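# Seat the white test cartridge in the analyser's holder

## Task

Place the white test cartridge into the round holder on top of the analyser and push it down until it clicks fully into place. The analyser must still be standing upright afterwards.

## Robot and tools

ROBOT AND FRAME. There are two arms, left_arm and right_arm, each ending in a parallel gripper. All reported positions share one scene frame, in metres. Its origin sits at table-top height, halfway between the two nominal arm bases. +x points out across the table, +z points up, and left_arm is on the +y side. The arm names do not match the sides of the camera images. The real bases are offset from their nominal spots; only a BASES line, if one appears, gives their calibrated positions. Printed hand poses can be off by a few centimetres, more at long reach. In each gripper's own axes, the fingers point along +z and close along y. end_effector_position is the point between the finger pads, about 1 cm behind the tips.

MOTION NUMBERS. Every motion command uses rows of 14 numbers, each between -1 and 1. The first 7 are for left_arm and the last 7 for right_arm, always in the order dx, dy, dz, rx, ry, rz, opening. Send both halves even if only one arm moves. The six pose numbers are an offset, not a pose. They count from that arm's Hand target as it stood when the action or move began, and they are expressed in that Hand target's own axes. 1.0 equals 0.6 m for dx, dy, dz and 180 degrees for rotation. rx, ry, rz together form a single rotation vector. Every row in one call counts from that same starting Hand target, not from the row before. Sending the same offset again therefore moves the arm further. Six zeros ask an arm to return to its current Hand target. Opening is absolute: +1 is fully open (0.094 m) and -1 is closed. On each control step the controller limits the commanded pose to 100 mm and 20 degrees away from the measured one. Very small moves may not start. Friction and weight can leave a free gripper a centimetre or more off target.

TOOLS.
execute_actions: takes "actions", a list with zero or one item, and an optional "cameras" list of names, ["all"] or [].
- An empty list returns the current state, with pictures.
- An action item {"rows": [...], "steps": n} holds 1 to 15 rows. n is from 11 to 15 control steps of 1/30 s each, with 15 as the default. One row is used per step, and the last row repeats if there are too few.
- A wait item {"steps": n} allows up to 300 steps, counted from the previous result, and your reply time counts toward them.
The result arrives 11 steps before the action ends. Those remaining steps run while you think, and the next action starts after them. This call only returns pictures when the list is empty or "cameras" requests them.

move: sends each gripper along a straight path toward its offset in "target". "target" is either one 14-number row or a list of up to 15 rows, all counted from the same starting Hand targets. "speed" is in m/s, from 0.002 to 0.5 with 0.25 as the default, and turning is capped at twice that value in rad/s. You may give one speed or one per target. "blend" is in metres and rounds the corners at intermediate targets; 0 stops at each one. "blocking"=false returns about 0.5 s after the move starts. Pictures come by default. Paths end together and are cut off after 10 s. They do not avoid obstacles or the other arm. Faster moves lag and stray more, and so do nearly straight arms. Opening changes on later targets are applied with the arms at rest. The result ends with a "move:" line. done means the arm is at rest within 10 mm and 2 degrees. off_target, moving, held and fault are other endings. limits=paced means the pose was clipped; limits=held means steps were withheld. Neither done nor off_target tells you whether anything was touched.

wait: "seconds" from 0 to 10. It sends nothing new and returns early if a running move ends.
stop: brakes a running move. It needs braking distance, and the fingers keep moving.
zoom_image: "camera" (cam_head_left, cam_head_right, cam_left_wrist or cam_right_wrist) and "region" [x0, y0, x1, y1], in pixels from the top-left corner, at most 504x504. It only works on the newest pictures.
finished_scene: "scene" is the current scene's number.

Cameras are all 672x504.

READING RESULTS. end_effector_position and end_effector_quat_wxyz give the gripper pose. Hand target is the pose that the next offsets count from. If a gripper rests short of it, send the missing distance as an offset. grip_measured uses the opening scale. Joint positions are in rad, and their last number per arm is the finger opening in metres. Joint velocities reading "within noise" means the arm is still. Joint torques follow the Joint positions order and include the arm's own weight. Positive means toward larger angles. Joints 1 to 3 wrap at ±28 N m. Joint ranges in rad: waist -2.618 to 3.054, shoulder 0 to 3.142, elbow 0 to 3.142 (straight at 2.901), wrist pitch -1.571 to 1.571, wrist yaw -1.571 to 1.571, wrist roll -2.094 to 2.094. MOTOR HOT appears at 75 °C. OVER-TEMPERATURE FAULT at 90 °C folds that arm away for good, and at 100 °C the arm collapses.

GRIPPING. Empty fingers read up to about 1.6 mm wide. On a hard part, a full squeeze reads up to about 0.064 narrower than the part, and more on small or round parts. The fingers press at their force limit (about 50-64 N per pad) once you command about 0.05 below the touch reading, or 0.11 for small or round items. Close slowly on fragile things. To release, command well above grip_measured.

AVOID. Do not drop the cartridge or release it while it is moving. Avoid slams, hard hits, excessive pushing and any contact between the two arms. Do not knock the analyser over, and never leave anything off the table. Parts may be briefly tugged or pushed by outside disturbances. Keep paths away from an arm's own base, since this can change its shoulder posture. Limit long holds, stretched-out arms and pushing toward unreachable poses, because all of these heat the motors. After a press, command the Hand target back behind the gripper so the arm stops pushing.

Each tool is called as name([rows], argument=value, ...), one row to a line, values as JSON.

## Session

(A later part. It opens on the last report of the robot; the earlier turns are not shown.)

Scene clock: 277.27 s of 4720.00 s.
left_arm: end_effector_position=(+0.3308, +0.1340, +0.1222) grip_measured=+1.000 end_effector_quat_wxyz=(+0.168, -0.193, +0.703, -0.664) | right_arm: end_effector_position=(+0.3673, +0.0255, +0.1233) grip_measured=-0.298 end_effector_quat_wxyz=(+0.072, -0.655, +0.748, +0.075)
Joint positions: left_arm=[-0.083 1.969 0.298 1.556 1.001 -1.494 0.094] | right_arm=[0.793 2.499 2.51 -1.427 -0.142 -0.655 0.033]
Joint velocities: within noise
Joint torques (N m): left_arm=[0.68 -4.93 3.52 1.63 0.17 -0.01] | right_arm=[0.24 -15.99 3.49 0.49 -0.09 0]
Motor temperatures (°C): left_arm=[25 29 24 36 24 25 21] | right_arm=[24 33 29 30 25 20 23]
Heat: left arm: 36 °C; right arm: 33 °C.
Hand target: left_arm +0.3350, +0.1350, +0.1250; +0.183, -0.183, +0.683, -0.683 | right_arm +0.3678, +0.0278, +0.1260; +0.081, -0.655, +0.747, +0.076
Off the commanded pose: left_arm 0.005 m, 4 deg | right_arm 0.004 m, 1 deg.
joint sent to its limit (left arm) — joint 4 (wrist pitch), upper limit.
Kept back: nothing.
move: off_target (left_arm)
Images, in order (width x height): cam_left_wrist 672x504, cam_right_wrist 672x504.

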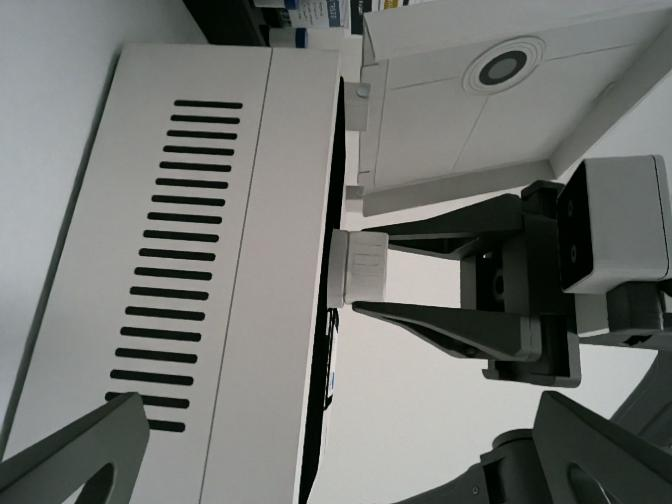

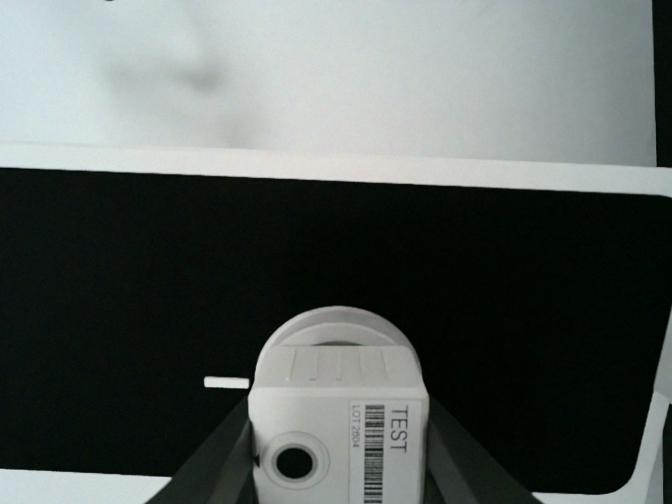

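move(target=[0,0,0,0,0,0,1,-0.0044,0.0001,-0.0195,0,0,0,-0.5], speed=0.05, cameras=["cam_left_wrist", "cam_right_wrist"])

zoom_image(camera="cam_left_wrist", region=[300, 200, 430, 330])

Scene clock: 279.63 s of 4720.00 s.
left_arm: end_effector_position=(+0.3308, +0.1340, +0.1223) grip_measured=+1.000 end_effector_quat_wxyz=(+0.168, -0.193, +0.703, -0.664) | right_arm: end_effector_position=(+0.3672, +0.0250, +0.1249) grip_measured=-0.298 end_effector_quat_wxyz=(+0.071, -0.655, +0.748, +0.074)
Joint positions: left_arm=[-0.083 1.969 0.298 1.556 1.001 -1.494 0.094] | right_arm=[0.793 2.506 2.529 -1.442 -0.14 -0.655 0.033]
Joint velocities: within noise
Joint torques (N m): left_arm=[0.68 -4.92 3.54 1.63 0.16 -0.02] | right_arm=[0.21 -14.69 9.22 -0.01 -0.11 0.02]
Motor temperatures (°C): left_arm=[25 29 24 36 24 25 21] | right_arm=[24 33 29 30 25 20 23]
Heat: left arm: 36 °C; right arm: 33 °C.
Hand target: left_arm +0.3350, +0.1350, +0.1251; +0.183, -0.183, +0.683, -0.683 | right_arm +0.3678, +0.0278, +0.1378; +0.081, -0.655, +0.747, +0.076
Off the commanded pose: left_arm 0.005 m, 4 deg | right_arm 0.013 m, 1 deg.
joint sent to its limit (left arm) — joint 4 (wrist pitch), upper limit.
Kept back: nothing.
move: off_target (left_arm, right_arm)
Images, in order (width x height): cam_left_wrist 672x504, cam_right_wrist 672x504.

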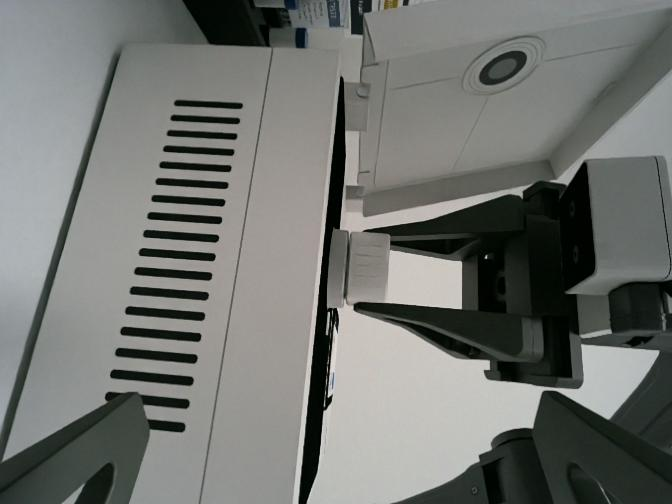

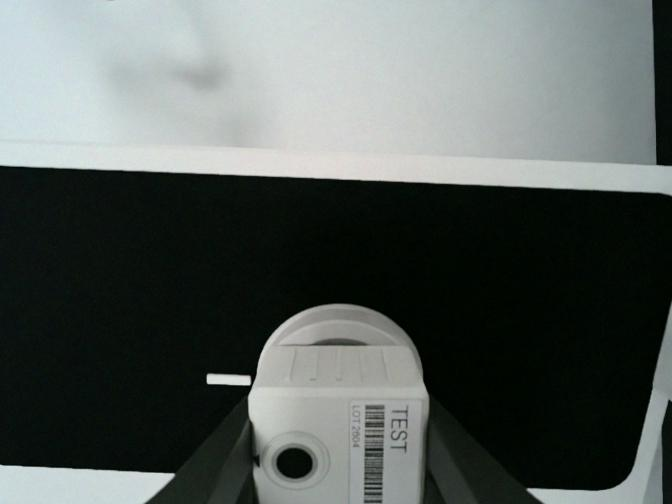

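Scaled by 3.877.

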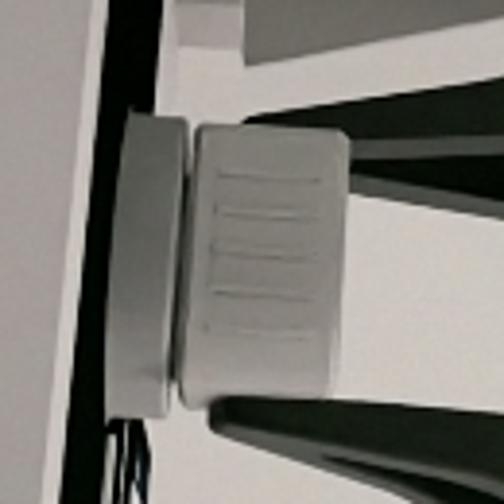

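zoom_image(camera="cam_right_wrist", region=[0, 130, 100, 200])

zoom_image(camera="cam_right_wrist", region=[560, 130, 660, 200])

zoom_image(camera="cam_right_wrist", region=[240, 330, 340, 400])

zoom_image(camera="cam_right_wrist", region=[340, 330, 440, 400])

zoom_image(camera="cam_right_wrist", region=[195, 355, 265, 405])

Scaled by 5.040.

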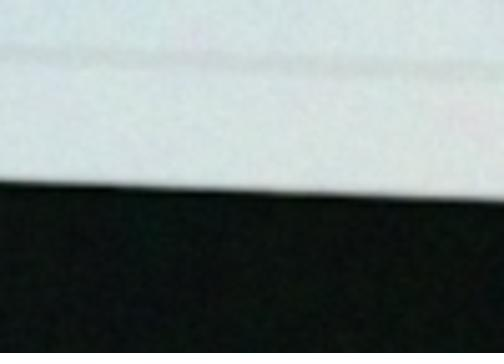

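Scaled by 5.040.

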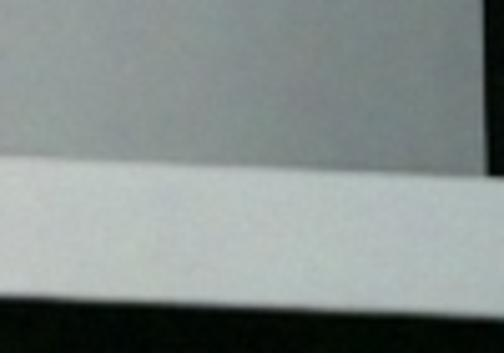

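Scaled by 5.040.

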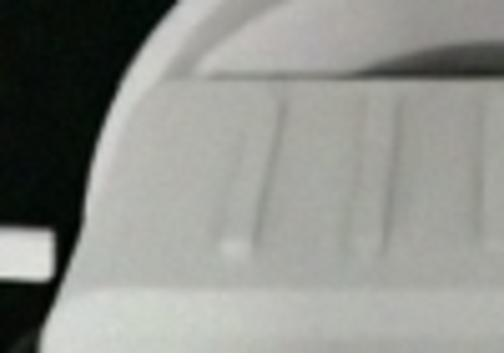

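Scaled by 5.040.

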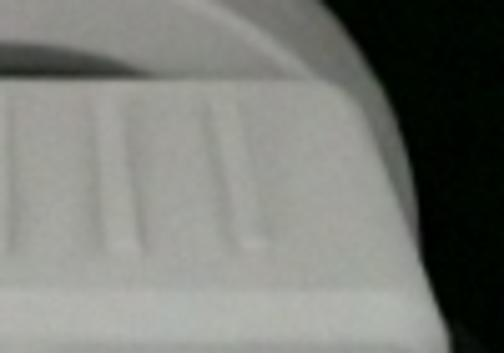

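Scaled by 7.200.

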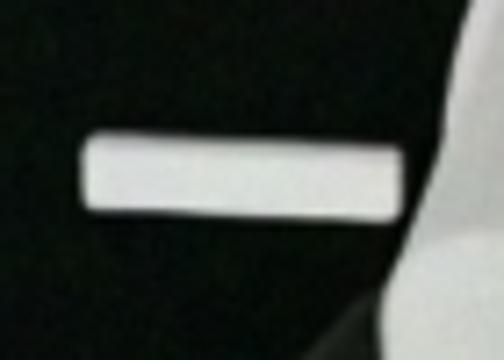

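move(target=[0,0,0,0,0,0,1,0.0029,-0.0001,0.0127,0.0031,-0.0001,0.0140,-0.5], speed=0.04, cameras=["cam_left_wrist", "cam_right_wrist"])

zoom_image(camera="cam_right_wrist", region=[240, 330, 340, 400])

zoom_image(camera="cam_right_wrist", region=[340, 330, 440, 400])

zoom_image(camera="cam_left_wrist", region=[300, 200, 430, 330])

Scene clock: 289.33 s of 4720.00 s.
left_arm: end_effector_position=(+0.3308, +0.1340, +0.1223) grip_measured=+1.000 end_effector_quat_wxyz=(+0.168, -0.193, +0.703, -0.664) | right_arm: end_effector_position=(+0.3677, +0.0249, +0.1233) grip_measured=-0.298 end_effector_quat_wxyz=(+0.070, -0.641, +0.761, +0.074)
Joint positions: left_arm=[-0.083 1.969 0.298 1.556 1.001 -1.494 0.094] | right_arm=[0.793 2.506 2.523 -1.437 -0.137 -0.617 0.033]
Joint velocities: within noise
Joint torques (N m): left_arm=[0.68 -4.92 3.52 1.63 0.17 -0.02] | right_arm=[0.36 -16.95 3.36 0.52 -0.06 0.1]
Motor temperatures (°C): left_arm=[25 29 24 36 24 25 21] | right_arm=[24 35 31 30 25 20 24]
Heat: left arm: 36 °C; right arm: 35 °C.
Hand target: left_arm +0.3350, +0.1350, +0.1251; +0.183, -0.183, +0.683, -0.683 | right_arm +0.3679, +0.0277, +0.1301; +0.082, -0.638, +0.762, +0.074
Off the commanded pose: left_arm 0.005 m, 4 deg | right_arm 0.007 m, 1 deg.
joint sent to its limit (left arm) — joint 4 (wrist pitch), upper limit.
Kept back: nothing.
move: off_target (left_arm)
Images, in order (width x height): cam_left_wrist 672x504, cam_right_wrist 672x504.

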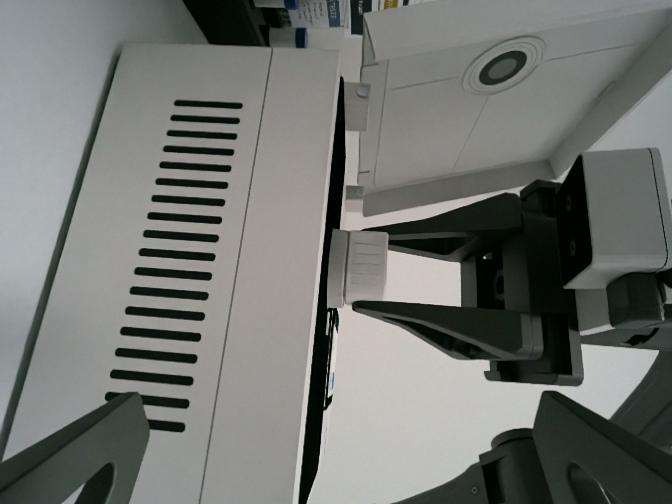

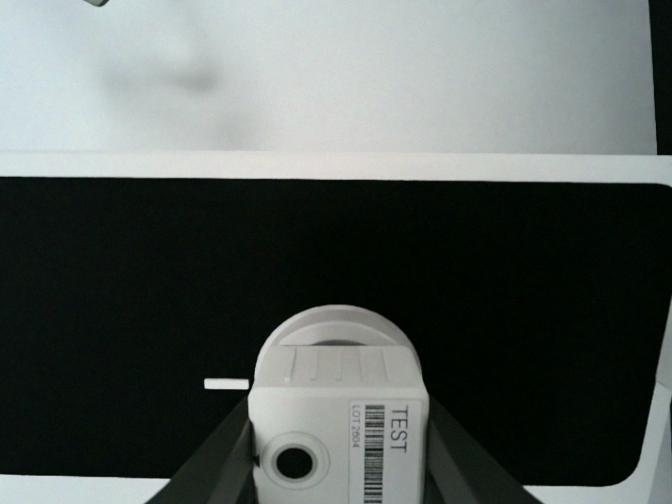

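Scaled by 5.040.

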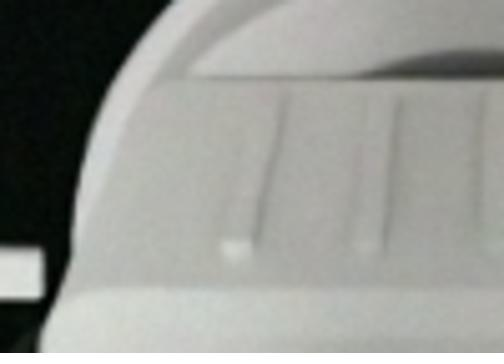

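Scaled by 5.040.

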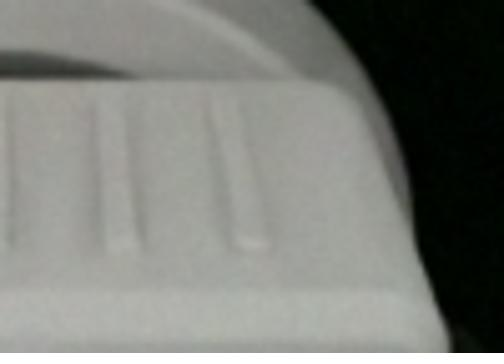

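Scaled by 3.877.

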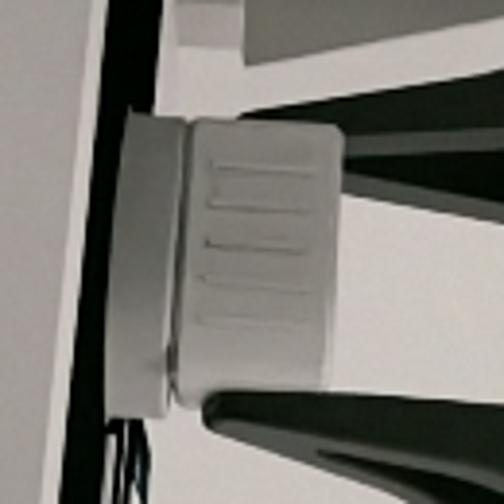

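move([
  [0,0,0,0,0,0,1,0,0,0,0.0012,0,0.0055,-0.5],
  [0,0,0,0,0,0,1,0.0110,-0.0004,0.0490,0.0012,0,0.0055,-0.5],
], speed=[0.04,0.04], cameras=["cam_left_wrist", "cam_right_wrist"])

zoom_image(camera="cam_left_wrist", region=[300, 200, 430, 330])

Scene clock: 292.33 s of 4720.00 s.
left_arm: end_effector_position=(+0.3308, +0.1340, +0.1223) grip_measured=+1.000 end_effector_quat_wxyz=(+0.168, -0.193, +0.703, -0.664) | right_arm: end_effector_position=(+0.3665, +0.0259, +0.1211) grip_measured=-0.298 end_effector_quat_wxyz=(+0.090, -0.634, +0.764, +0.080)
Joint positions: left_arm=[-0.083 1.969 0.298 1.556 1.001 -1.494 0.094] | right_arm=[0.794 2.412 2.334 -1.298 -0.144 -0.598 0.033]
Joint velocities: within noise
Joint torques (N m): left_arm=[0.69 -4.93 3.52 1.63 0.16 -0.02] | right_arm=[0.51 -12.62 1.52 0.84 0.07 0.09]
Motor temperatures (°C): left_arm=[25 30 24 36 24 25 21] | right_arm=[24 36 30 30 25 20 24]
Heat: left arm: 36 °C; right arm: 36 °C.
Hand target: left_arm +0.3350, +0.1350, +0.1251; +0.183, -0.183, +0.683, -0.683 | right_arm +0.3680, +0.0278, +0.1001; +0.083, -0.631, +0.768, +0.074
Off the commanded pose: left_arm 0.005 m, 4 deg | right_arm 0.021 m, 1 deg.
joint sent to its limit (left arm) — joint 4 (wrist pitch), upper limit.
Kept back: nothing.
move: off_target (left_arm, right_arm)
Images, in order (width x height): cam_left_wrist 672x504, cam_right_wrist 672x504.

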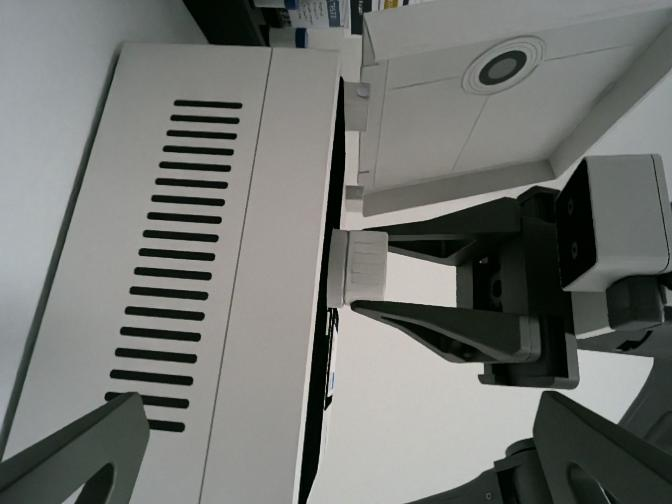

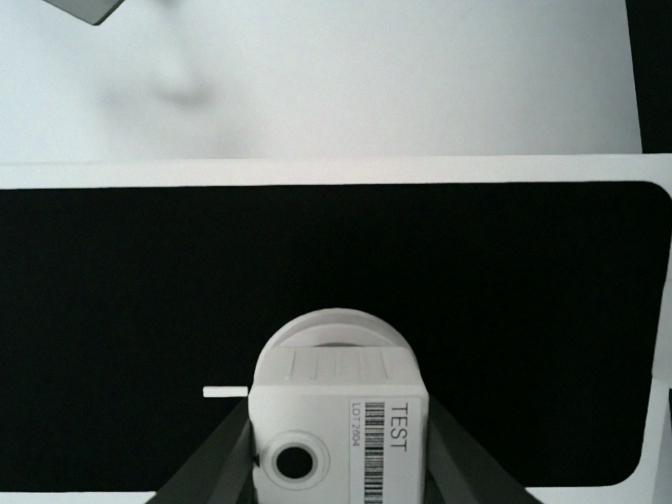

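Scaled by 3.877.

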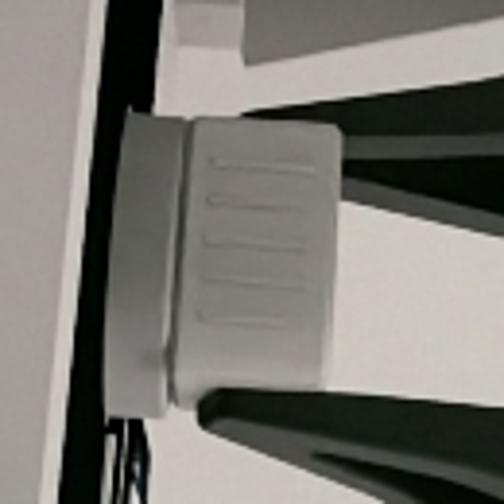

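move(target=[0,0,0,0,0,0,1,0.0092,-0.0003,0.0408,0,0,0,-0.5], speed=0.04, cameras=["cam_left_wrist", "cam_right_wrist"])

zoom_image(camera="cam_left_wrist", region=[300, 200, 430, 330])

zoom_image(camera="cam_right_wrist", region=[190, 290, 450, 504])

Scene clock: 293.90 s of 4720.00 s.
left_arm: end_effector_position=(+0.3308, +0.1340, +0.1223) grip_measured=+1.000 end_effector_quat_wxyz=(+0.168, -0.193, +0.703, -0.664) | right_arm: end_effector_position=(+0.3659, +0.0263, +0.1197) grip_measured=-0.298 end_effector_quat_wxyz=(+0.109, -0.633, +0.762, +0.083)
Joint positions: left_arm=[-0.083 1.969 0.298 1.556 1.001 -1.494 0.094] | right_arm=[0.794 2.35 2.21 -1.198 -0.148 -0.594 0.033]
Joint velocities: within noise
Joint torques (N m): left_arm=[0.66 -4.92 3.52 1.63 0.16 -0.01] | right_arm=[0.57 -8.69 0.8 1.05 0.13 0.05]
Motor temperatures (°C): left_arm=[25 30 24 36 24 25 21] | right_arm=[24 36 30 30 25 20 24]
Heat: left arm: 36 °C; right arm: 36 °C.
Hand target: left_arm +0.3350, +0.1350, +0.1251; +0.183, -0.183, +0.683, -0.683 | right_arm +0.3678, +0.0279, +0.0750; +0.083, -0.631, +0.768, +0.074
Off the commanded pose: left_arm 0.005 m, 4 deg | right_arm 0.045 m, 3 deg.
joint sent to its limit (left arm) — joint 4 (wrist pitch), upper limit.
Kept back: nothing.
move: off_target (left_arm, right_arm)
Images, in order (width x height): cam_left_wrist 672x504, cam_right_wrist 672x504.

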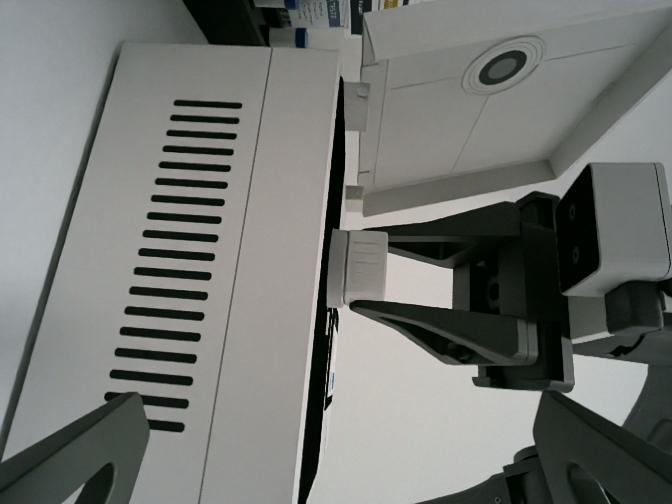

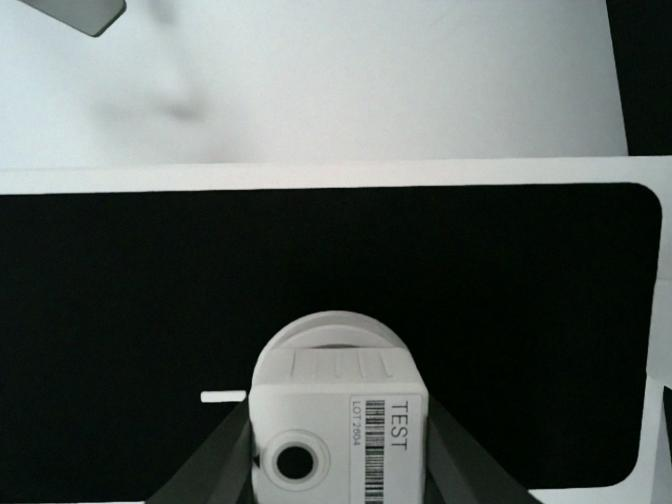

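Scaled by 3.877.

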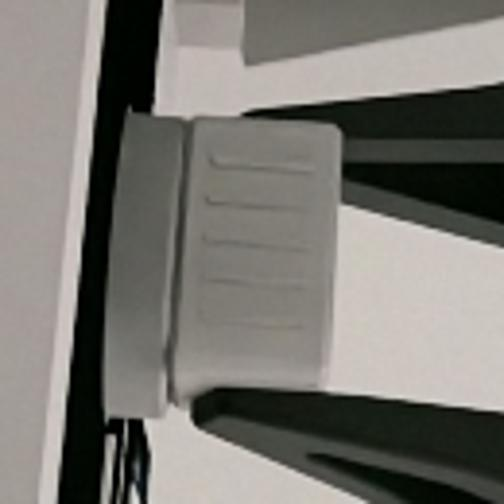

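Scaled by 1.938.

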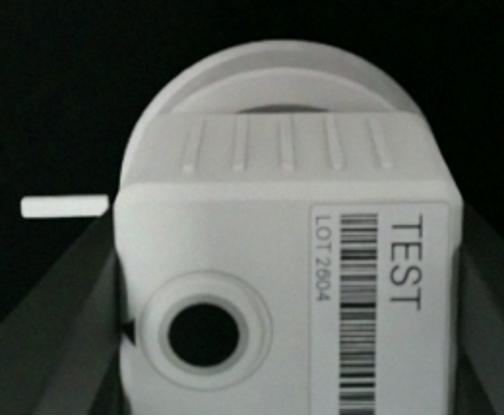

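move([
  [0,0,0,0,0,0,1,0,0,0,-0.0015,0,-0.0066,-0.5],
  [0,0,0,0,0,0,1,0.0074,-0.0003,0.0325,-0.0015,0,-0.0066,-0.5],
], speed=[0.03,0.04], cameras=["cam_left_wrist", "cam_right_wrist"])

zoom_image(camera="cam_left_wrist", region=[300, 200, 430, 330])

zoom_image(camera="cam_right_wrist", region=[190, 290, 450, 504])

Scene clock: 304.57 s of 4720.00 s.
left_arm: end_effector_position=(+0.3308, +0.1340, +0.1223) grip_measured=+1.000 end_effector_quat_wxyz=(+0.168, -0.193, +0.703, -0.664) | right_arm: end_effector_position=(+0.3660, +0.0263, +0.1189) grip_measured=-0.298 end_effector_quat_wxyz=(+0.122, -0.632, +0.760, +0.090)
Joint positions: left_arm=[-0.083 1.969 0.298 1.556 1.001 -1.494 0.094] | right_arm=[0.79 2.312 2.134 -1.133 -0.16 -0.597 0.033]
Joint velocities: within noise
Joint torques (N m): left_arm=[0.68 -4.92 3.52 1.63 0.17 -0.02] | right_arm=[0.79 -5.78 0.32 1.19 0.16 -0.15]
Motor temperatures (°C): left_arm=[25 30 24 36 24 25 21] | right_arm=[24 34 29 30 25 20 24]
Heat: left arm: 36 °C; right arm: 34 °C.
Hand target: left_arm +0.3350, +0.1350, +0.1251; +0.183, -0.183, +0.683, -0.683 | right_arm +0.3679, +0.0277, +0.0550; +0.082, -0.639, +0.761, +0.074
Off the commanded pose: left_arm 0.005 m, 4 deg | right_arm 0.064 m, 5 deg.
joint sent to its limit (left arm) — joint 4 (wrist pitch), upper limit.
Kept back: nothing.
move: off_target (left_arm, right_arm)
Images, in order (width x height): cam_left_wrist 672x504, cam_right_wrist 672x504.

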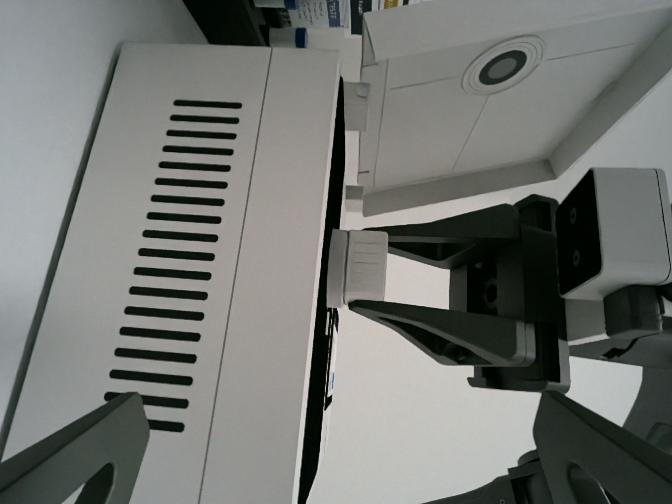

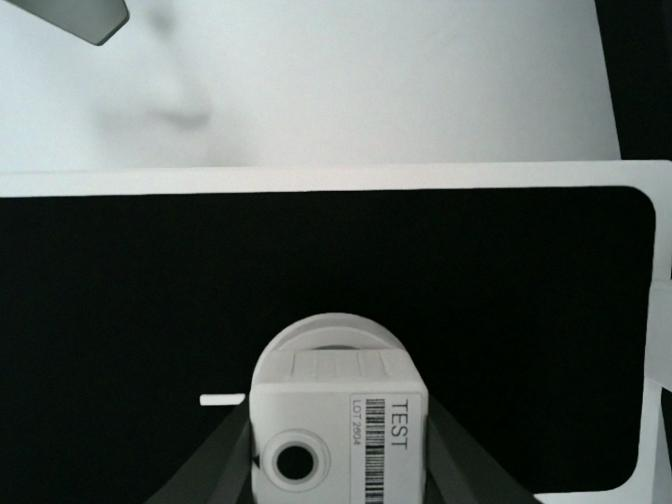

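Scaled by 3.877.

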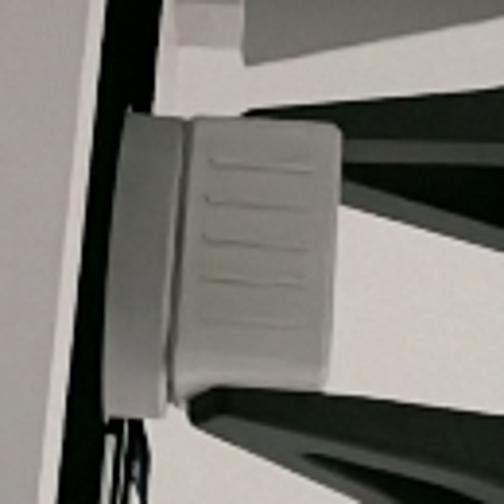

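Scaled by 1.938.

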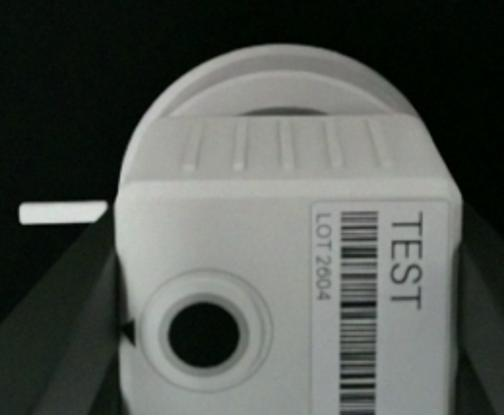

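execute_actions(actions=[], cameras=["cam_left_wrist", "cam_right_wrist", "cam_head_left"])

Scene clock: 307.67 s of 4720.00 s.
left_arm: end_effector_position=(+0.3308, +0.1340, +0.1223) grip_measured=+1.000 end_effector_quat_wxyz=(+0.168, -0.193, +0.703, -0.664) | right_arm: end_effector_position=(+0.3660, +0.0263, +0.1189) grip_measured=-0.298 end_effector_quat_wxyz=(+0.122, -0.632, +0.760, +0.090)
Joint positions: left_arm=[-0.083 1.969 0.298 1.556 1.001 -1.494 0.094] | right_arm=[0.79 2.311 2.133 -1.132 -0.16 -0.597 0.033]
Joint velocities: within noise
Joint torques (N m): left_arm=[0.68 -4.92 3.52 1.63 0.16 -0.01] | right_arm=[0.7 -5.76 0.23 1.22 0.17 -0.16]
Motor temperatures (°C): left_arm=[25 30 24 36 24 25 21] | right_arm=[24 33 29 30 25 20 24]
Heat: left arm: 36 °C; right arm: 33 °C.
Hand target: left_arm +0.3350, +0.1350, +0.1251; +0.183, -0.183, +0.683, -0.683 | right_arm +0.3679, +0.0277, +0.0550; +0.082, -0.639, +0.761, +0.074
Off the commanded pose: left_arm 0.005 m, 4 deg | right_arm 0.064 m, 5 deg.
Steps of this call (1-93: nothing new was sent). Readings (end_effector_position of left_arm | right_arm):
1: (+0.3308, +0.1340, +0.1223) | (+0.3659, +0.0263, +0.1188)
2: (+0.3308, +0.1340, +0.1223) | (+0.3659, +0.0263, +0.1188)
4: (+0.3308, +0.1340, +0.1223) | (+0.3659, +0.0263, +0.1189)
8: (+0.3308, +0.1340, +0.1223) | (+0.3660, +0.0263, +0.1189)
93: the state above
Images, in order (width x height): cam_head_left 672x504, cam_left_wrist 672x504, cam_right_wrist 672x504.

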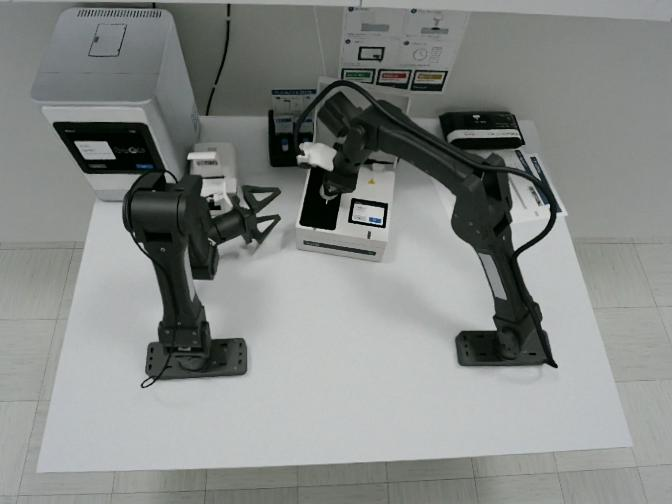

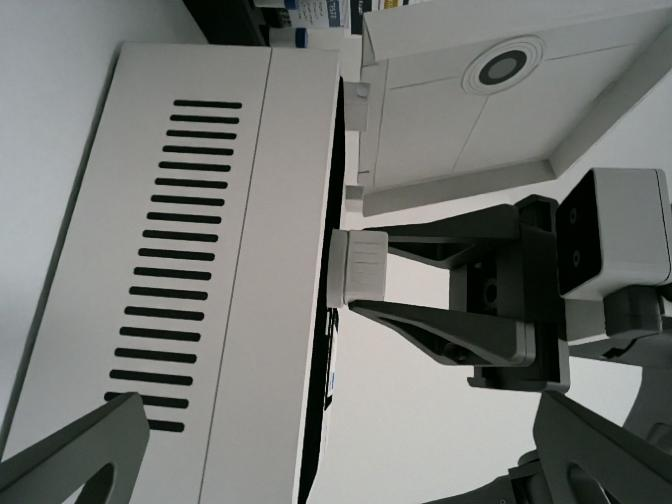

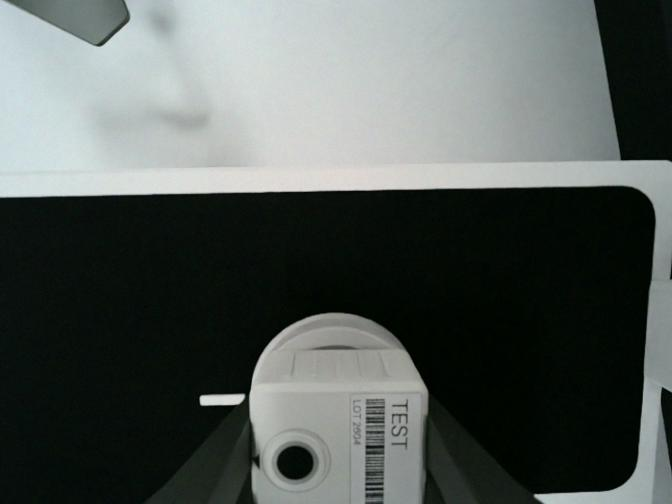

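move(target=[0,0,0,0,0,0,1,0.0074,-0.0003,0.0325,0,0,0,-0.5], speed=0.04, cameras=["cam_left_wrist", "cam_right_wrist"])

zoom_image(camera="cam_left_wrist", region=[300, 200, 430, 330])

Scene clock: 310.27 s of 4720.00 s.
left_arm: end_effector_position=(+0.3308, +0.1340, +0.1223) grip_measured=+1.000 end_effector_quat_wxyz=(+0.168, -0.193, +0.703, -0.664) | right_arm: end_effector_position=(+0.3658, +0.0265, +0.1178) grip_measured=-0.298 end_effector_quat_wxyz=(+0.136, -0.631, +0.757, +0.096)
Joint positions: left_arm=[-0.083 1.969 0.298 1.556 1.001 -1.494 0.094] | right_arm=[0.786 2.274 2.055 -1.063 -0.171 -0.599 0.033]
Joint velocities: within noise
Joint torques (N m): left_arm=[0.68 -4.92 3.52 1.63 0.16 -0.01] | right_arm=[1.01 -2.82 -0.23 1.34 0.27 -0.15]
Motor temperatures (°C): left_arm=[25 30 24 36 24 25 21] | right_arm=[24 33 29 31 25 20 24]
Heat: left arm: 36 °C; right arm: 33 °C.
Hand target: left_arm +0.3350, +0.1350, +0.1251; +0.183, -0.183, +0.683, -0.683 | right_arm +0.3678, +0.0277, +0.0348; +0.082, -0.640, +0.761, +0.074
Off the commanded pose: left_arm 0.005 m, 4 deg | right_arm 0.083 m, 7 deg.
joint sent to its limit (left arm) — joint 4 (wrist pitch), upper limit.
Kept back: nothing.
move: off_target (left_arm, right_arm)
Images, in order (width x height): cam_left_wrist 672x504, cam_right_wrist 672x504.

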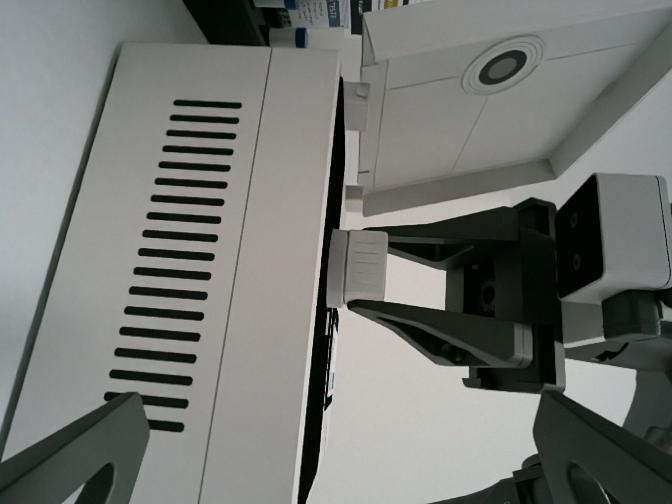

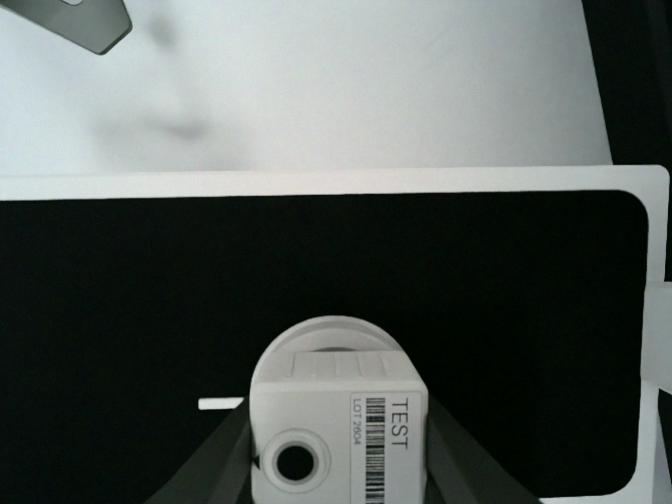

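Scaled by 3.877.

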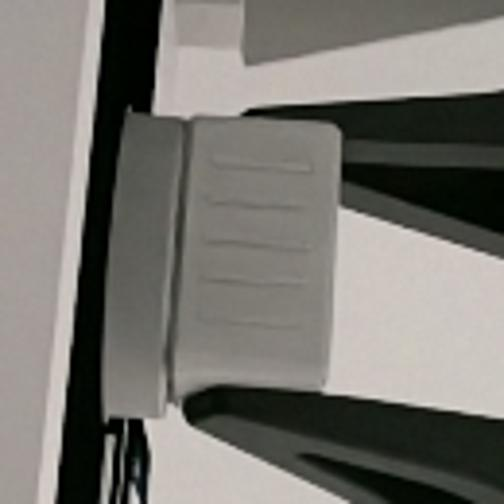

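move(target=[0,0,0,0,0,0,1,0.0055,-0.0002,0.0244,0,0,0,-0.6], speed=0.04, cameras=["cam_left_wrist", "cam_right_wrist"])

zoom_image(camera="cam_left_wrist", region=[300, 200, 430, 330])

Scene clock: 312.27 s of 4720.00 s.
left_arm: end_effector_position=(+0.3308, +0.1340, +0.1223) grip_measured=+1.000 end_effector_quat_wxyz=(+0.168, -0.193, +0.703, -0.664) | right_arm: end_effector_position=(+0.3659, +0.0265, +0.1168) grip_measured=-0.298 end_effector_quat_wxyz=(+0.147, -0.631, +0.755, +0.101)
Joint positions: left_arm=[-0.083 1.969 0.298 1.556 1.001 -1.494 0.094] | right_arm=[0.784 2.248 2.001 -1.012 -0.179 -0.599 0.033]
Joint velocities: within noise
Joint torques (N m): left_arm=[0.68 -4.92 3.52 1.63 0.16 -0.01] | right_arm=[1.24 -0.76 -0.75 1.41 0.35 -0.15]
Motor temperatures (°C): left_arm=[25 30 24 36 24 25 21] | right_arm=[24 33 29 31 25 20 24]
Heat: left arm: 36 °C; right arm: 33 °C.
Hand target: left_arm +0.3350, +0.1350, +0.1251; +0.183, -0.183, +0.683, -0.683 | right_arm +0.3679, +0.0277, +0.0199; +0.082, -0.639, +0.761, +0.074
Off the commanded pose: left_arm 0.005 m, 4 deg | right_arm 0.097 m, 8 deg.
joint sent to its limit (left arm) — joint 4 (wrist pitch), upper limit.
Kept back: nothing.
move: off_target (left_arm, right_arm)
Images, in order (width x height): cam_left_wrist 672x504, cam_right_wrist 672x504.

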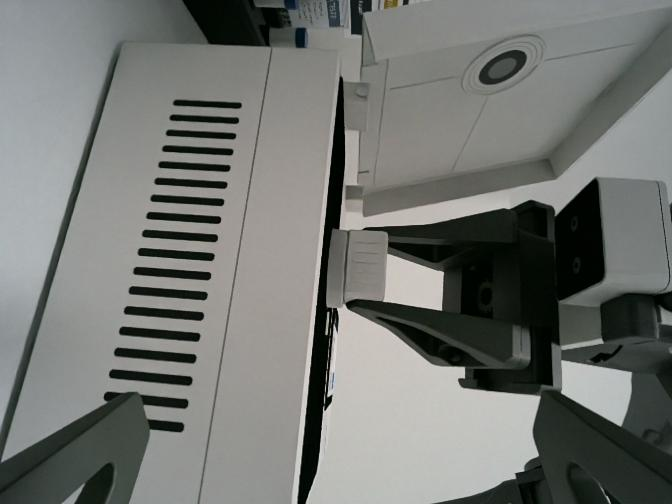

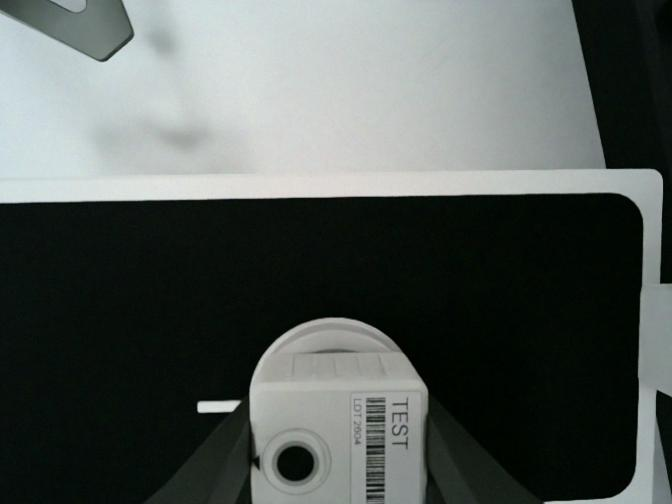

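Scaled by 3.877.

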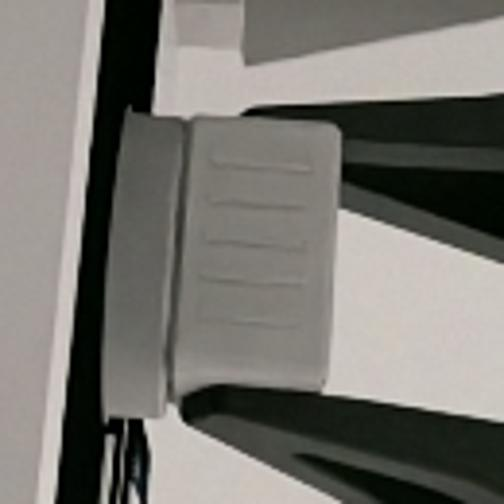

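zoom_image(camera="cam_right_wrist", region=[190, 310, 450, 504])

zoom_image(camera="cam_right_wrist", region=[195, 400, 275, 504])

Scaled by 1.938.

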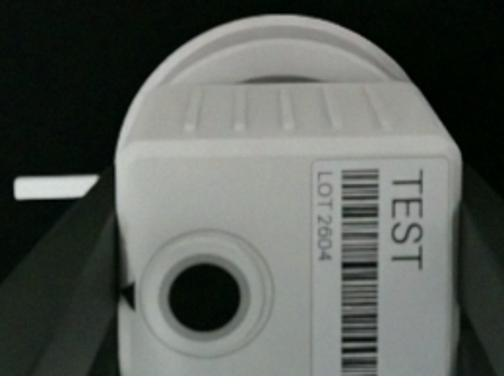

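Scaled by 4.846.

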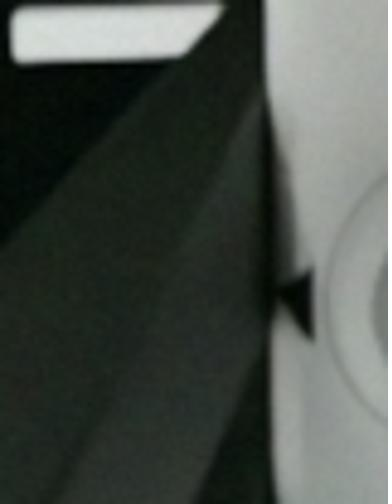

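move([
  [0,0,0,0,0,0,1,0,0,0,0.0049,0,0.0217,-0.6],
  [0,0,0,0,0,0,1,0,0,0,-0.0049,0,-0.0217,-0.6],
  [0,0,0,0,0,0,1,0,0,0,0,0,0,-0.6],
], speed=0.08, cameras=["cam_left_wrist", "cam_right_wrist"])

zoom_image(camera="cam_left_wrist", region=[300, 200, 430, 330])

Scene clock: 320.90 s of 4720.00 s.
left_arm: end_effector_position=(+0.3308, +0.1340, +0.1223) grip_measured=+1.000 end_effector_quat_wxyz=(+0.168, -0.193, +0.703, -0.664) | right_arm: end_effector_position=(+0.3661, +0.0267, +0.1170) grip_measured=-0.298 end_effector_quat_wxyz=(+0.150, -0.638, +0.747, +0.107)
Joint positions: left_arm=[-0.083 1.969 0.298 1.556 1.001 -1.494 0.094] | right_arm=[0.778 2.245 1.994 -1.003 -0.196 -0.624 0.033]
Joint velocities: within noise
Joint torques (N m): left_arm=[0.69 -4.92 3.52 1.63 0.16 -0.01] | right_arm=[1.76 -0.55 -0.23 1.35 0.53 0.07]
Motor temperatures (°C): left_arm=[25 30 24 36 24 25 21] | right_arm=[24 31 28 31 25 20 24]
Heat: left arm: 36 °C; right arm: 31 °C.
Hand target: left_arm +0.3350, +0.1350, +0.1250; +0.183, -0.183, +0.683, -0.683 | right_arm +0.3679, +0.0277, +0.0200; +0.082, -0.639, +0.761, +0.075
Off the commanded pose: left_arm 0.005 m, 4 deg | right_arm 0.097 m, 9 deg.
joint sent to its limit (left arm) — joint 4 (wrist pitch), upper limit.
Kept back: nothing.
move: off_target (left_arm, right_arm)
Images, in order (width x height): cam_left_wrist 672x504, cam_right_wrist 672x504.

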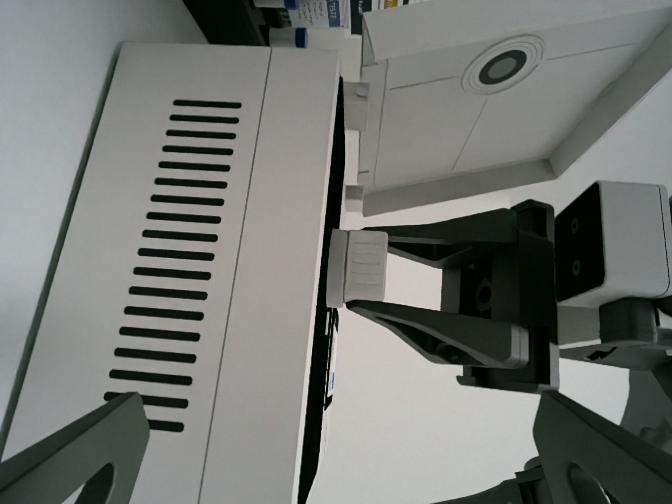

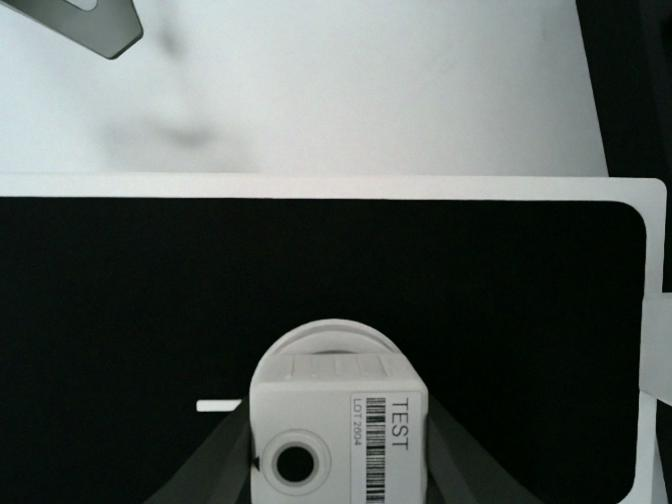

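Scaled by 3.877.

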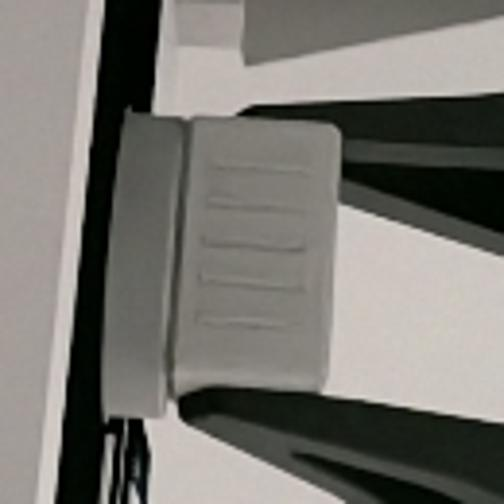

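zoom_image(camera="cam_head_left", region=[335, 0, 475, 100])

zoom_image(camera="cam_head_left", region=[290, 140, 400, 265])

This scene's latest camera images include none from cam_head_left. They are from: cam_left_wrist, cam_right_wrist. cam_head_left's image comes with the result of a call that names it in "cameras".

This scene's latest camera images include none from cam_head_left. They are from: cam_left_wrist, cam_right_wrist. cam_head_left's image comes with the result of a call that names it in "cameras".

execute_actions(actions=[], cameras=["cam_head_left", "cam_head_right"])

zoom_image(camera="cam_head_left", region=[335, 0, 475, 100])

zoom_image(camera="cam_head_left", region=[290, 140, 400, 265])

Scene clock: 322.97 s of 4720.00 s.
left_arm: end_effector_position=(+0.3308, +0.1340, +0.1223) grip_measured=+1.000 end_effector_quat_wxyz=(+0.168, -0.193, +0.703, -0.664) | right_arm: end_effector_position=(+0.3661, +0.0267, +0.1170) grip_measured=-0.298 end_effector_quat_wxyz=(+0.150, -0.638, +0.748, +0.107)
Joint positions: left_arm=[-0.083 1.969 0.298 1.556 1.001 -1.494 0.094] | right_arm=[0.778 2.245 1.994 -1.003 -0.195 -0.624 0.033]
Joint velocities: within noise
Joint torques (N m): left_arm=[0.66 -4.92 3.52 1.63 0.16 -0.01] | right_arm=[1.8 -0.54 -0.24 1.36 0.52 0.08]
Motor temperatures (°C): left_arm=[25 30 24 36 24 25 21] | right_arm=[24 31 28 32 25 20 24]
Heat: left arm: 36 °C; right arm: 32 °C.
Hand target: left_arm +0.3350, +0.1350, +0.1250; +0.183, -0.183, +0.683, -0.683 | right_arm +0.3680, +0.0277, +0.0200; +0.082, -0.639, +0.761, +0.074
Off the commanded pose: left_arm 0.005 m, 4 deg | right_arm 0.097 m, 9 deg.
Steps of this call (1-62: nothing new was sent). Readings (end_effector_position of left_arm | right_arm):
1: (+0.3308, +0.1340, +0.1223) | (+0.3661, +0.0267, +0.1170)
2: (+0.3308, +0.1340, +0.1223) | (+0.3661, +0.0267, +0.1170)
4: (+0.3308, +0.1340, +0.1223) | (+0.3661, +0.0267, +0.1170)
8: (+0.3308, +0.1340, +0.1223) | (+0.3661, +0.0267, +0.1170)
62: the state above
Images, in order (width x height): cam_head_left 672x504, cam_head_right 672x504.

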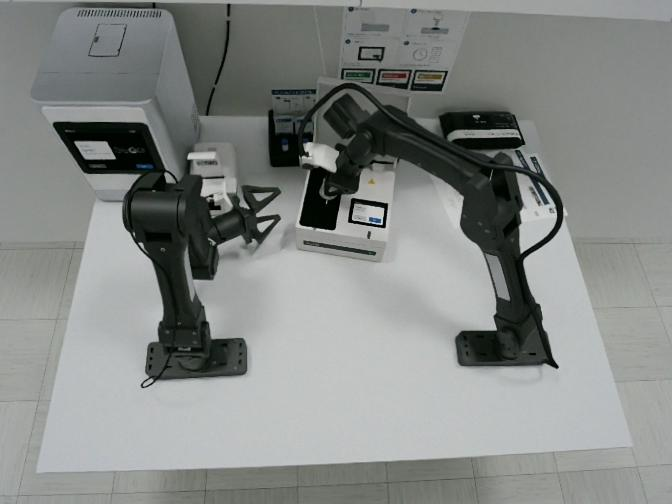

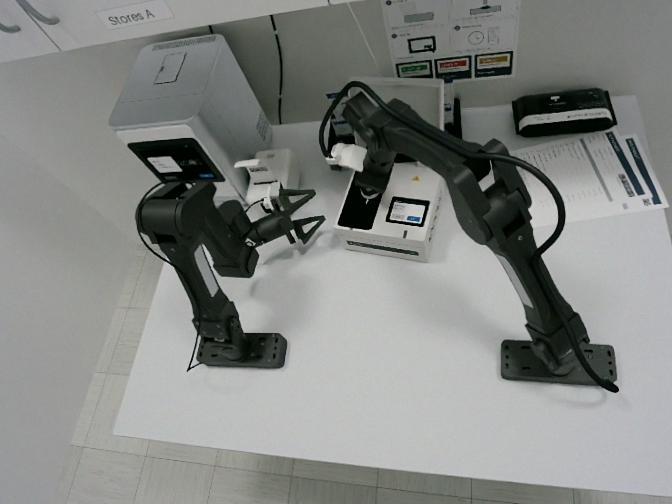

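Scaled by 3.600.

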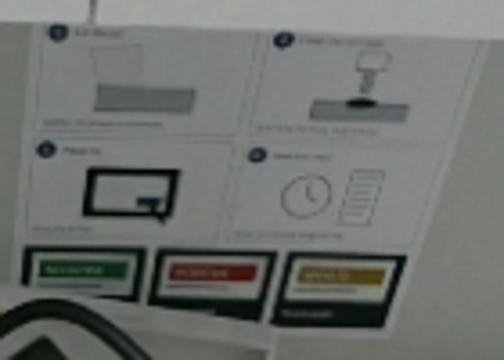

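Scaled by 4.032.

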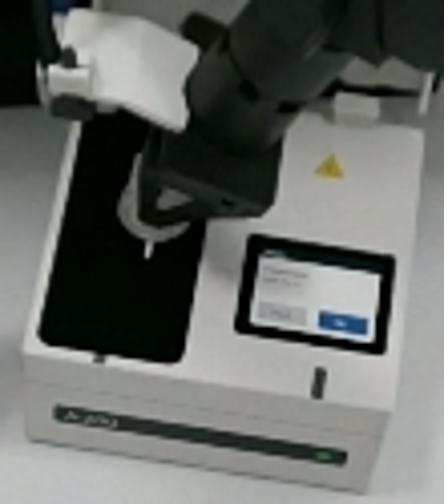

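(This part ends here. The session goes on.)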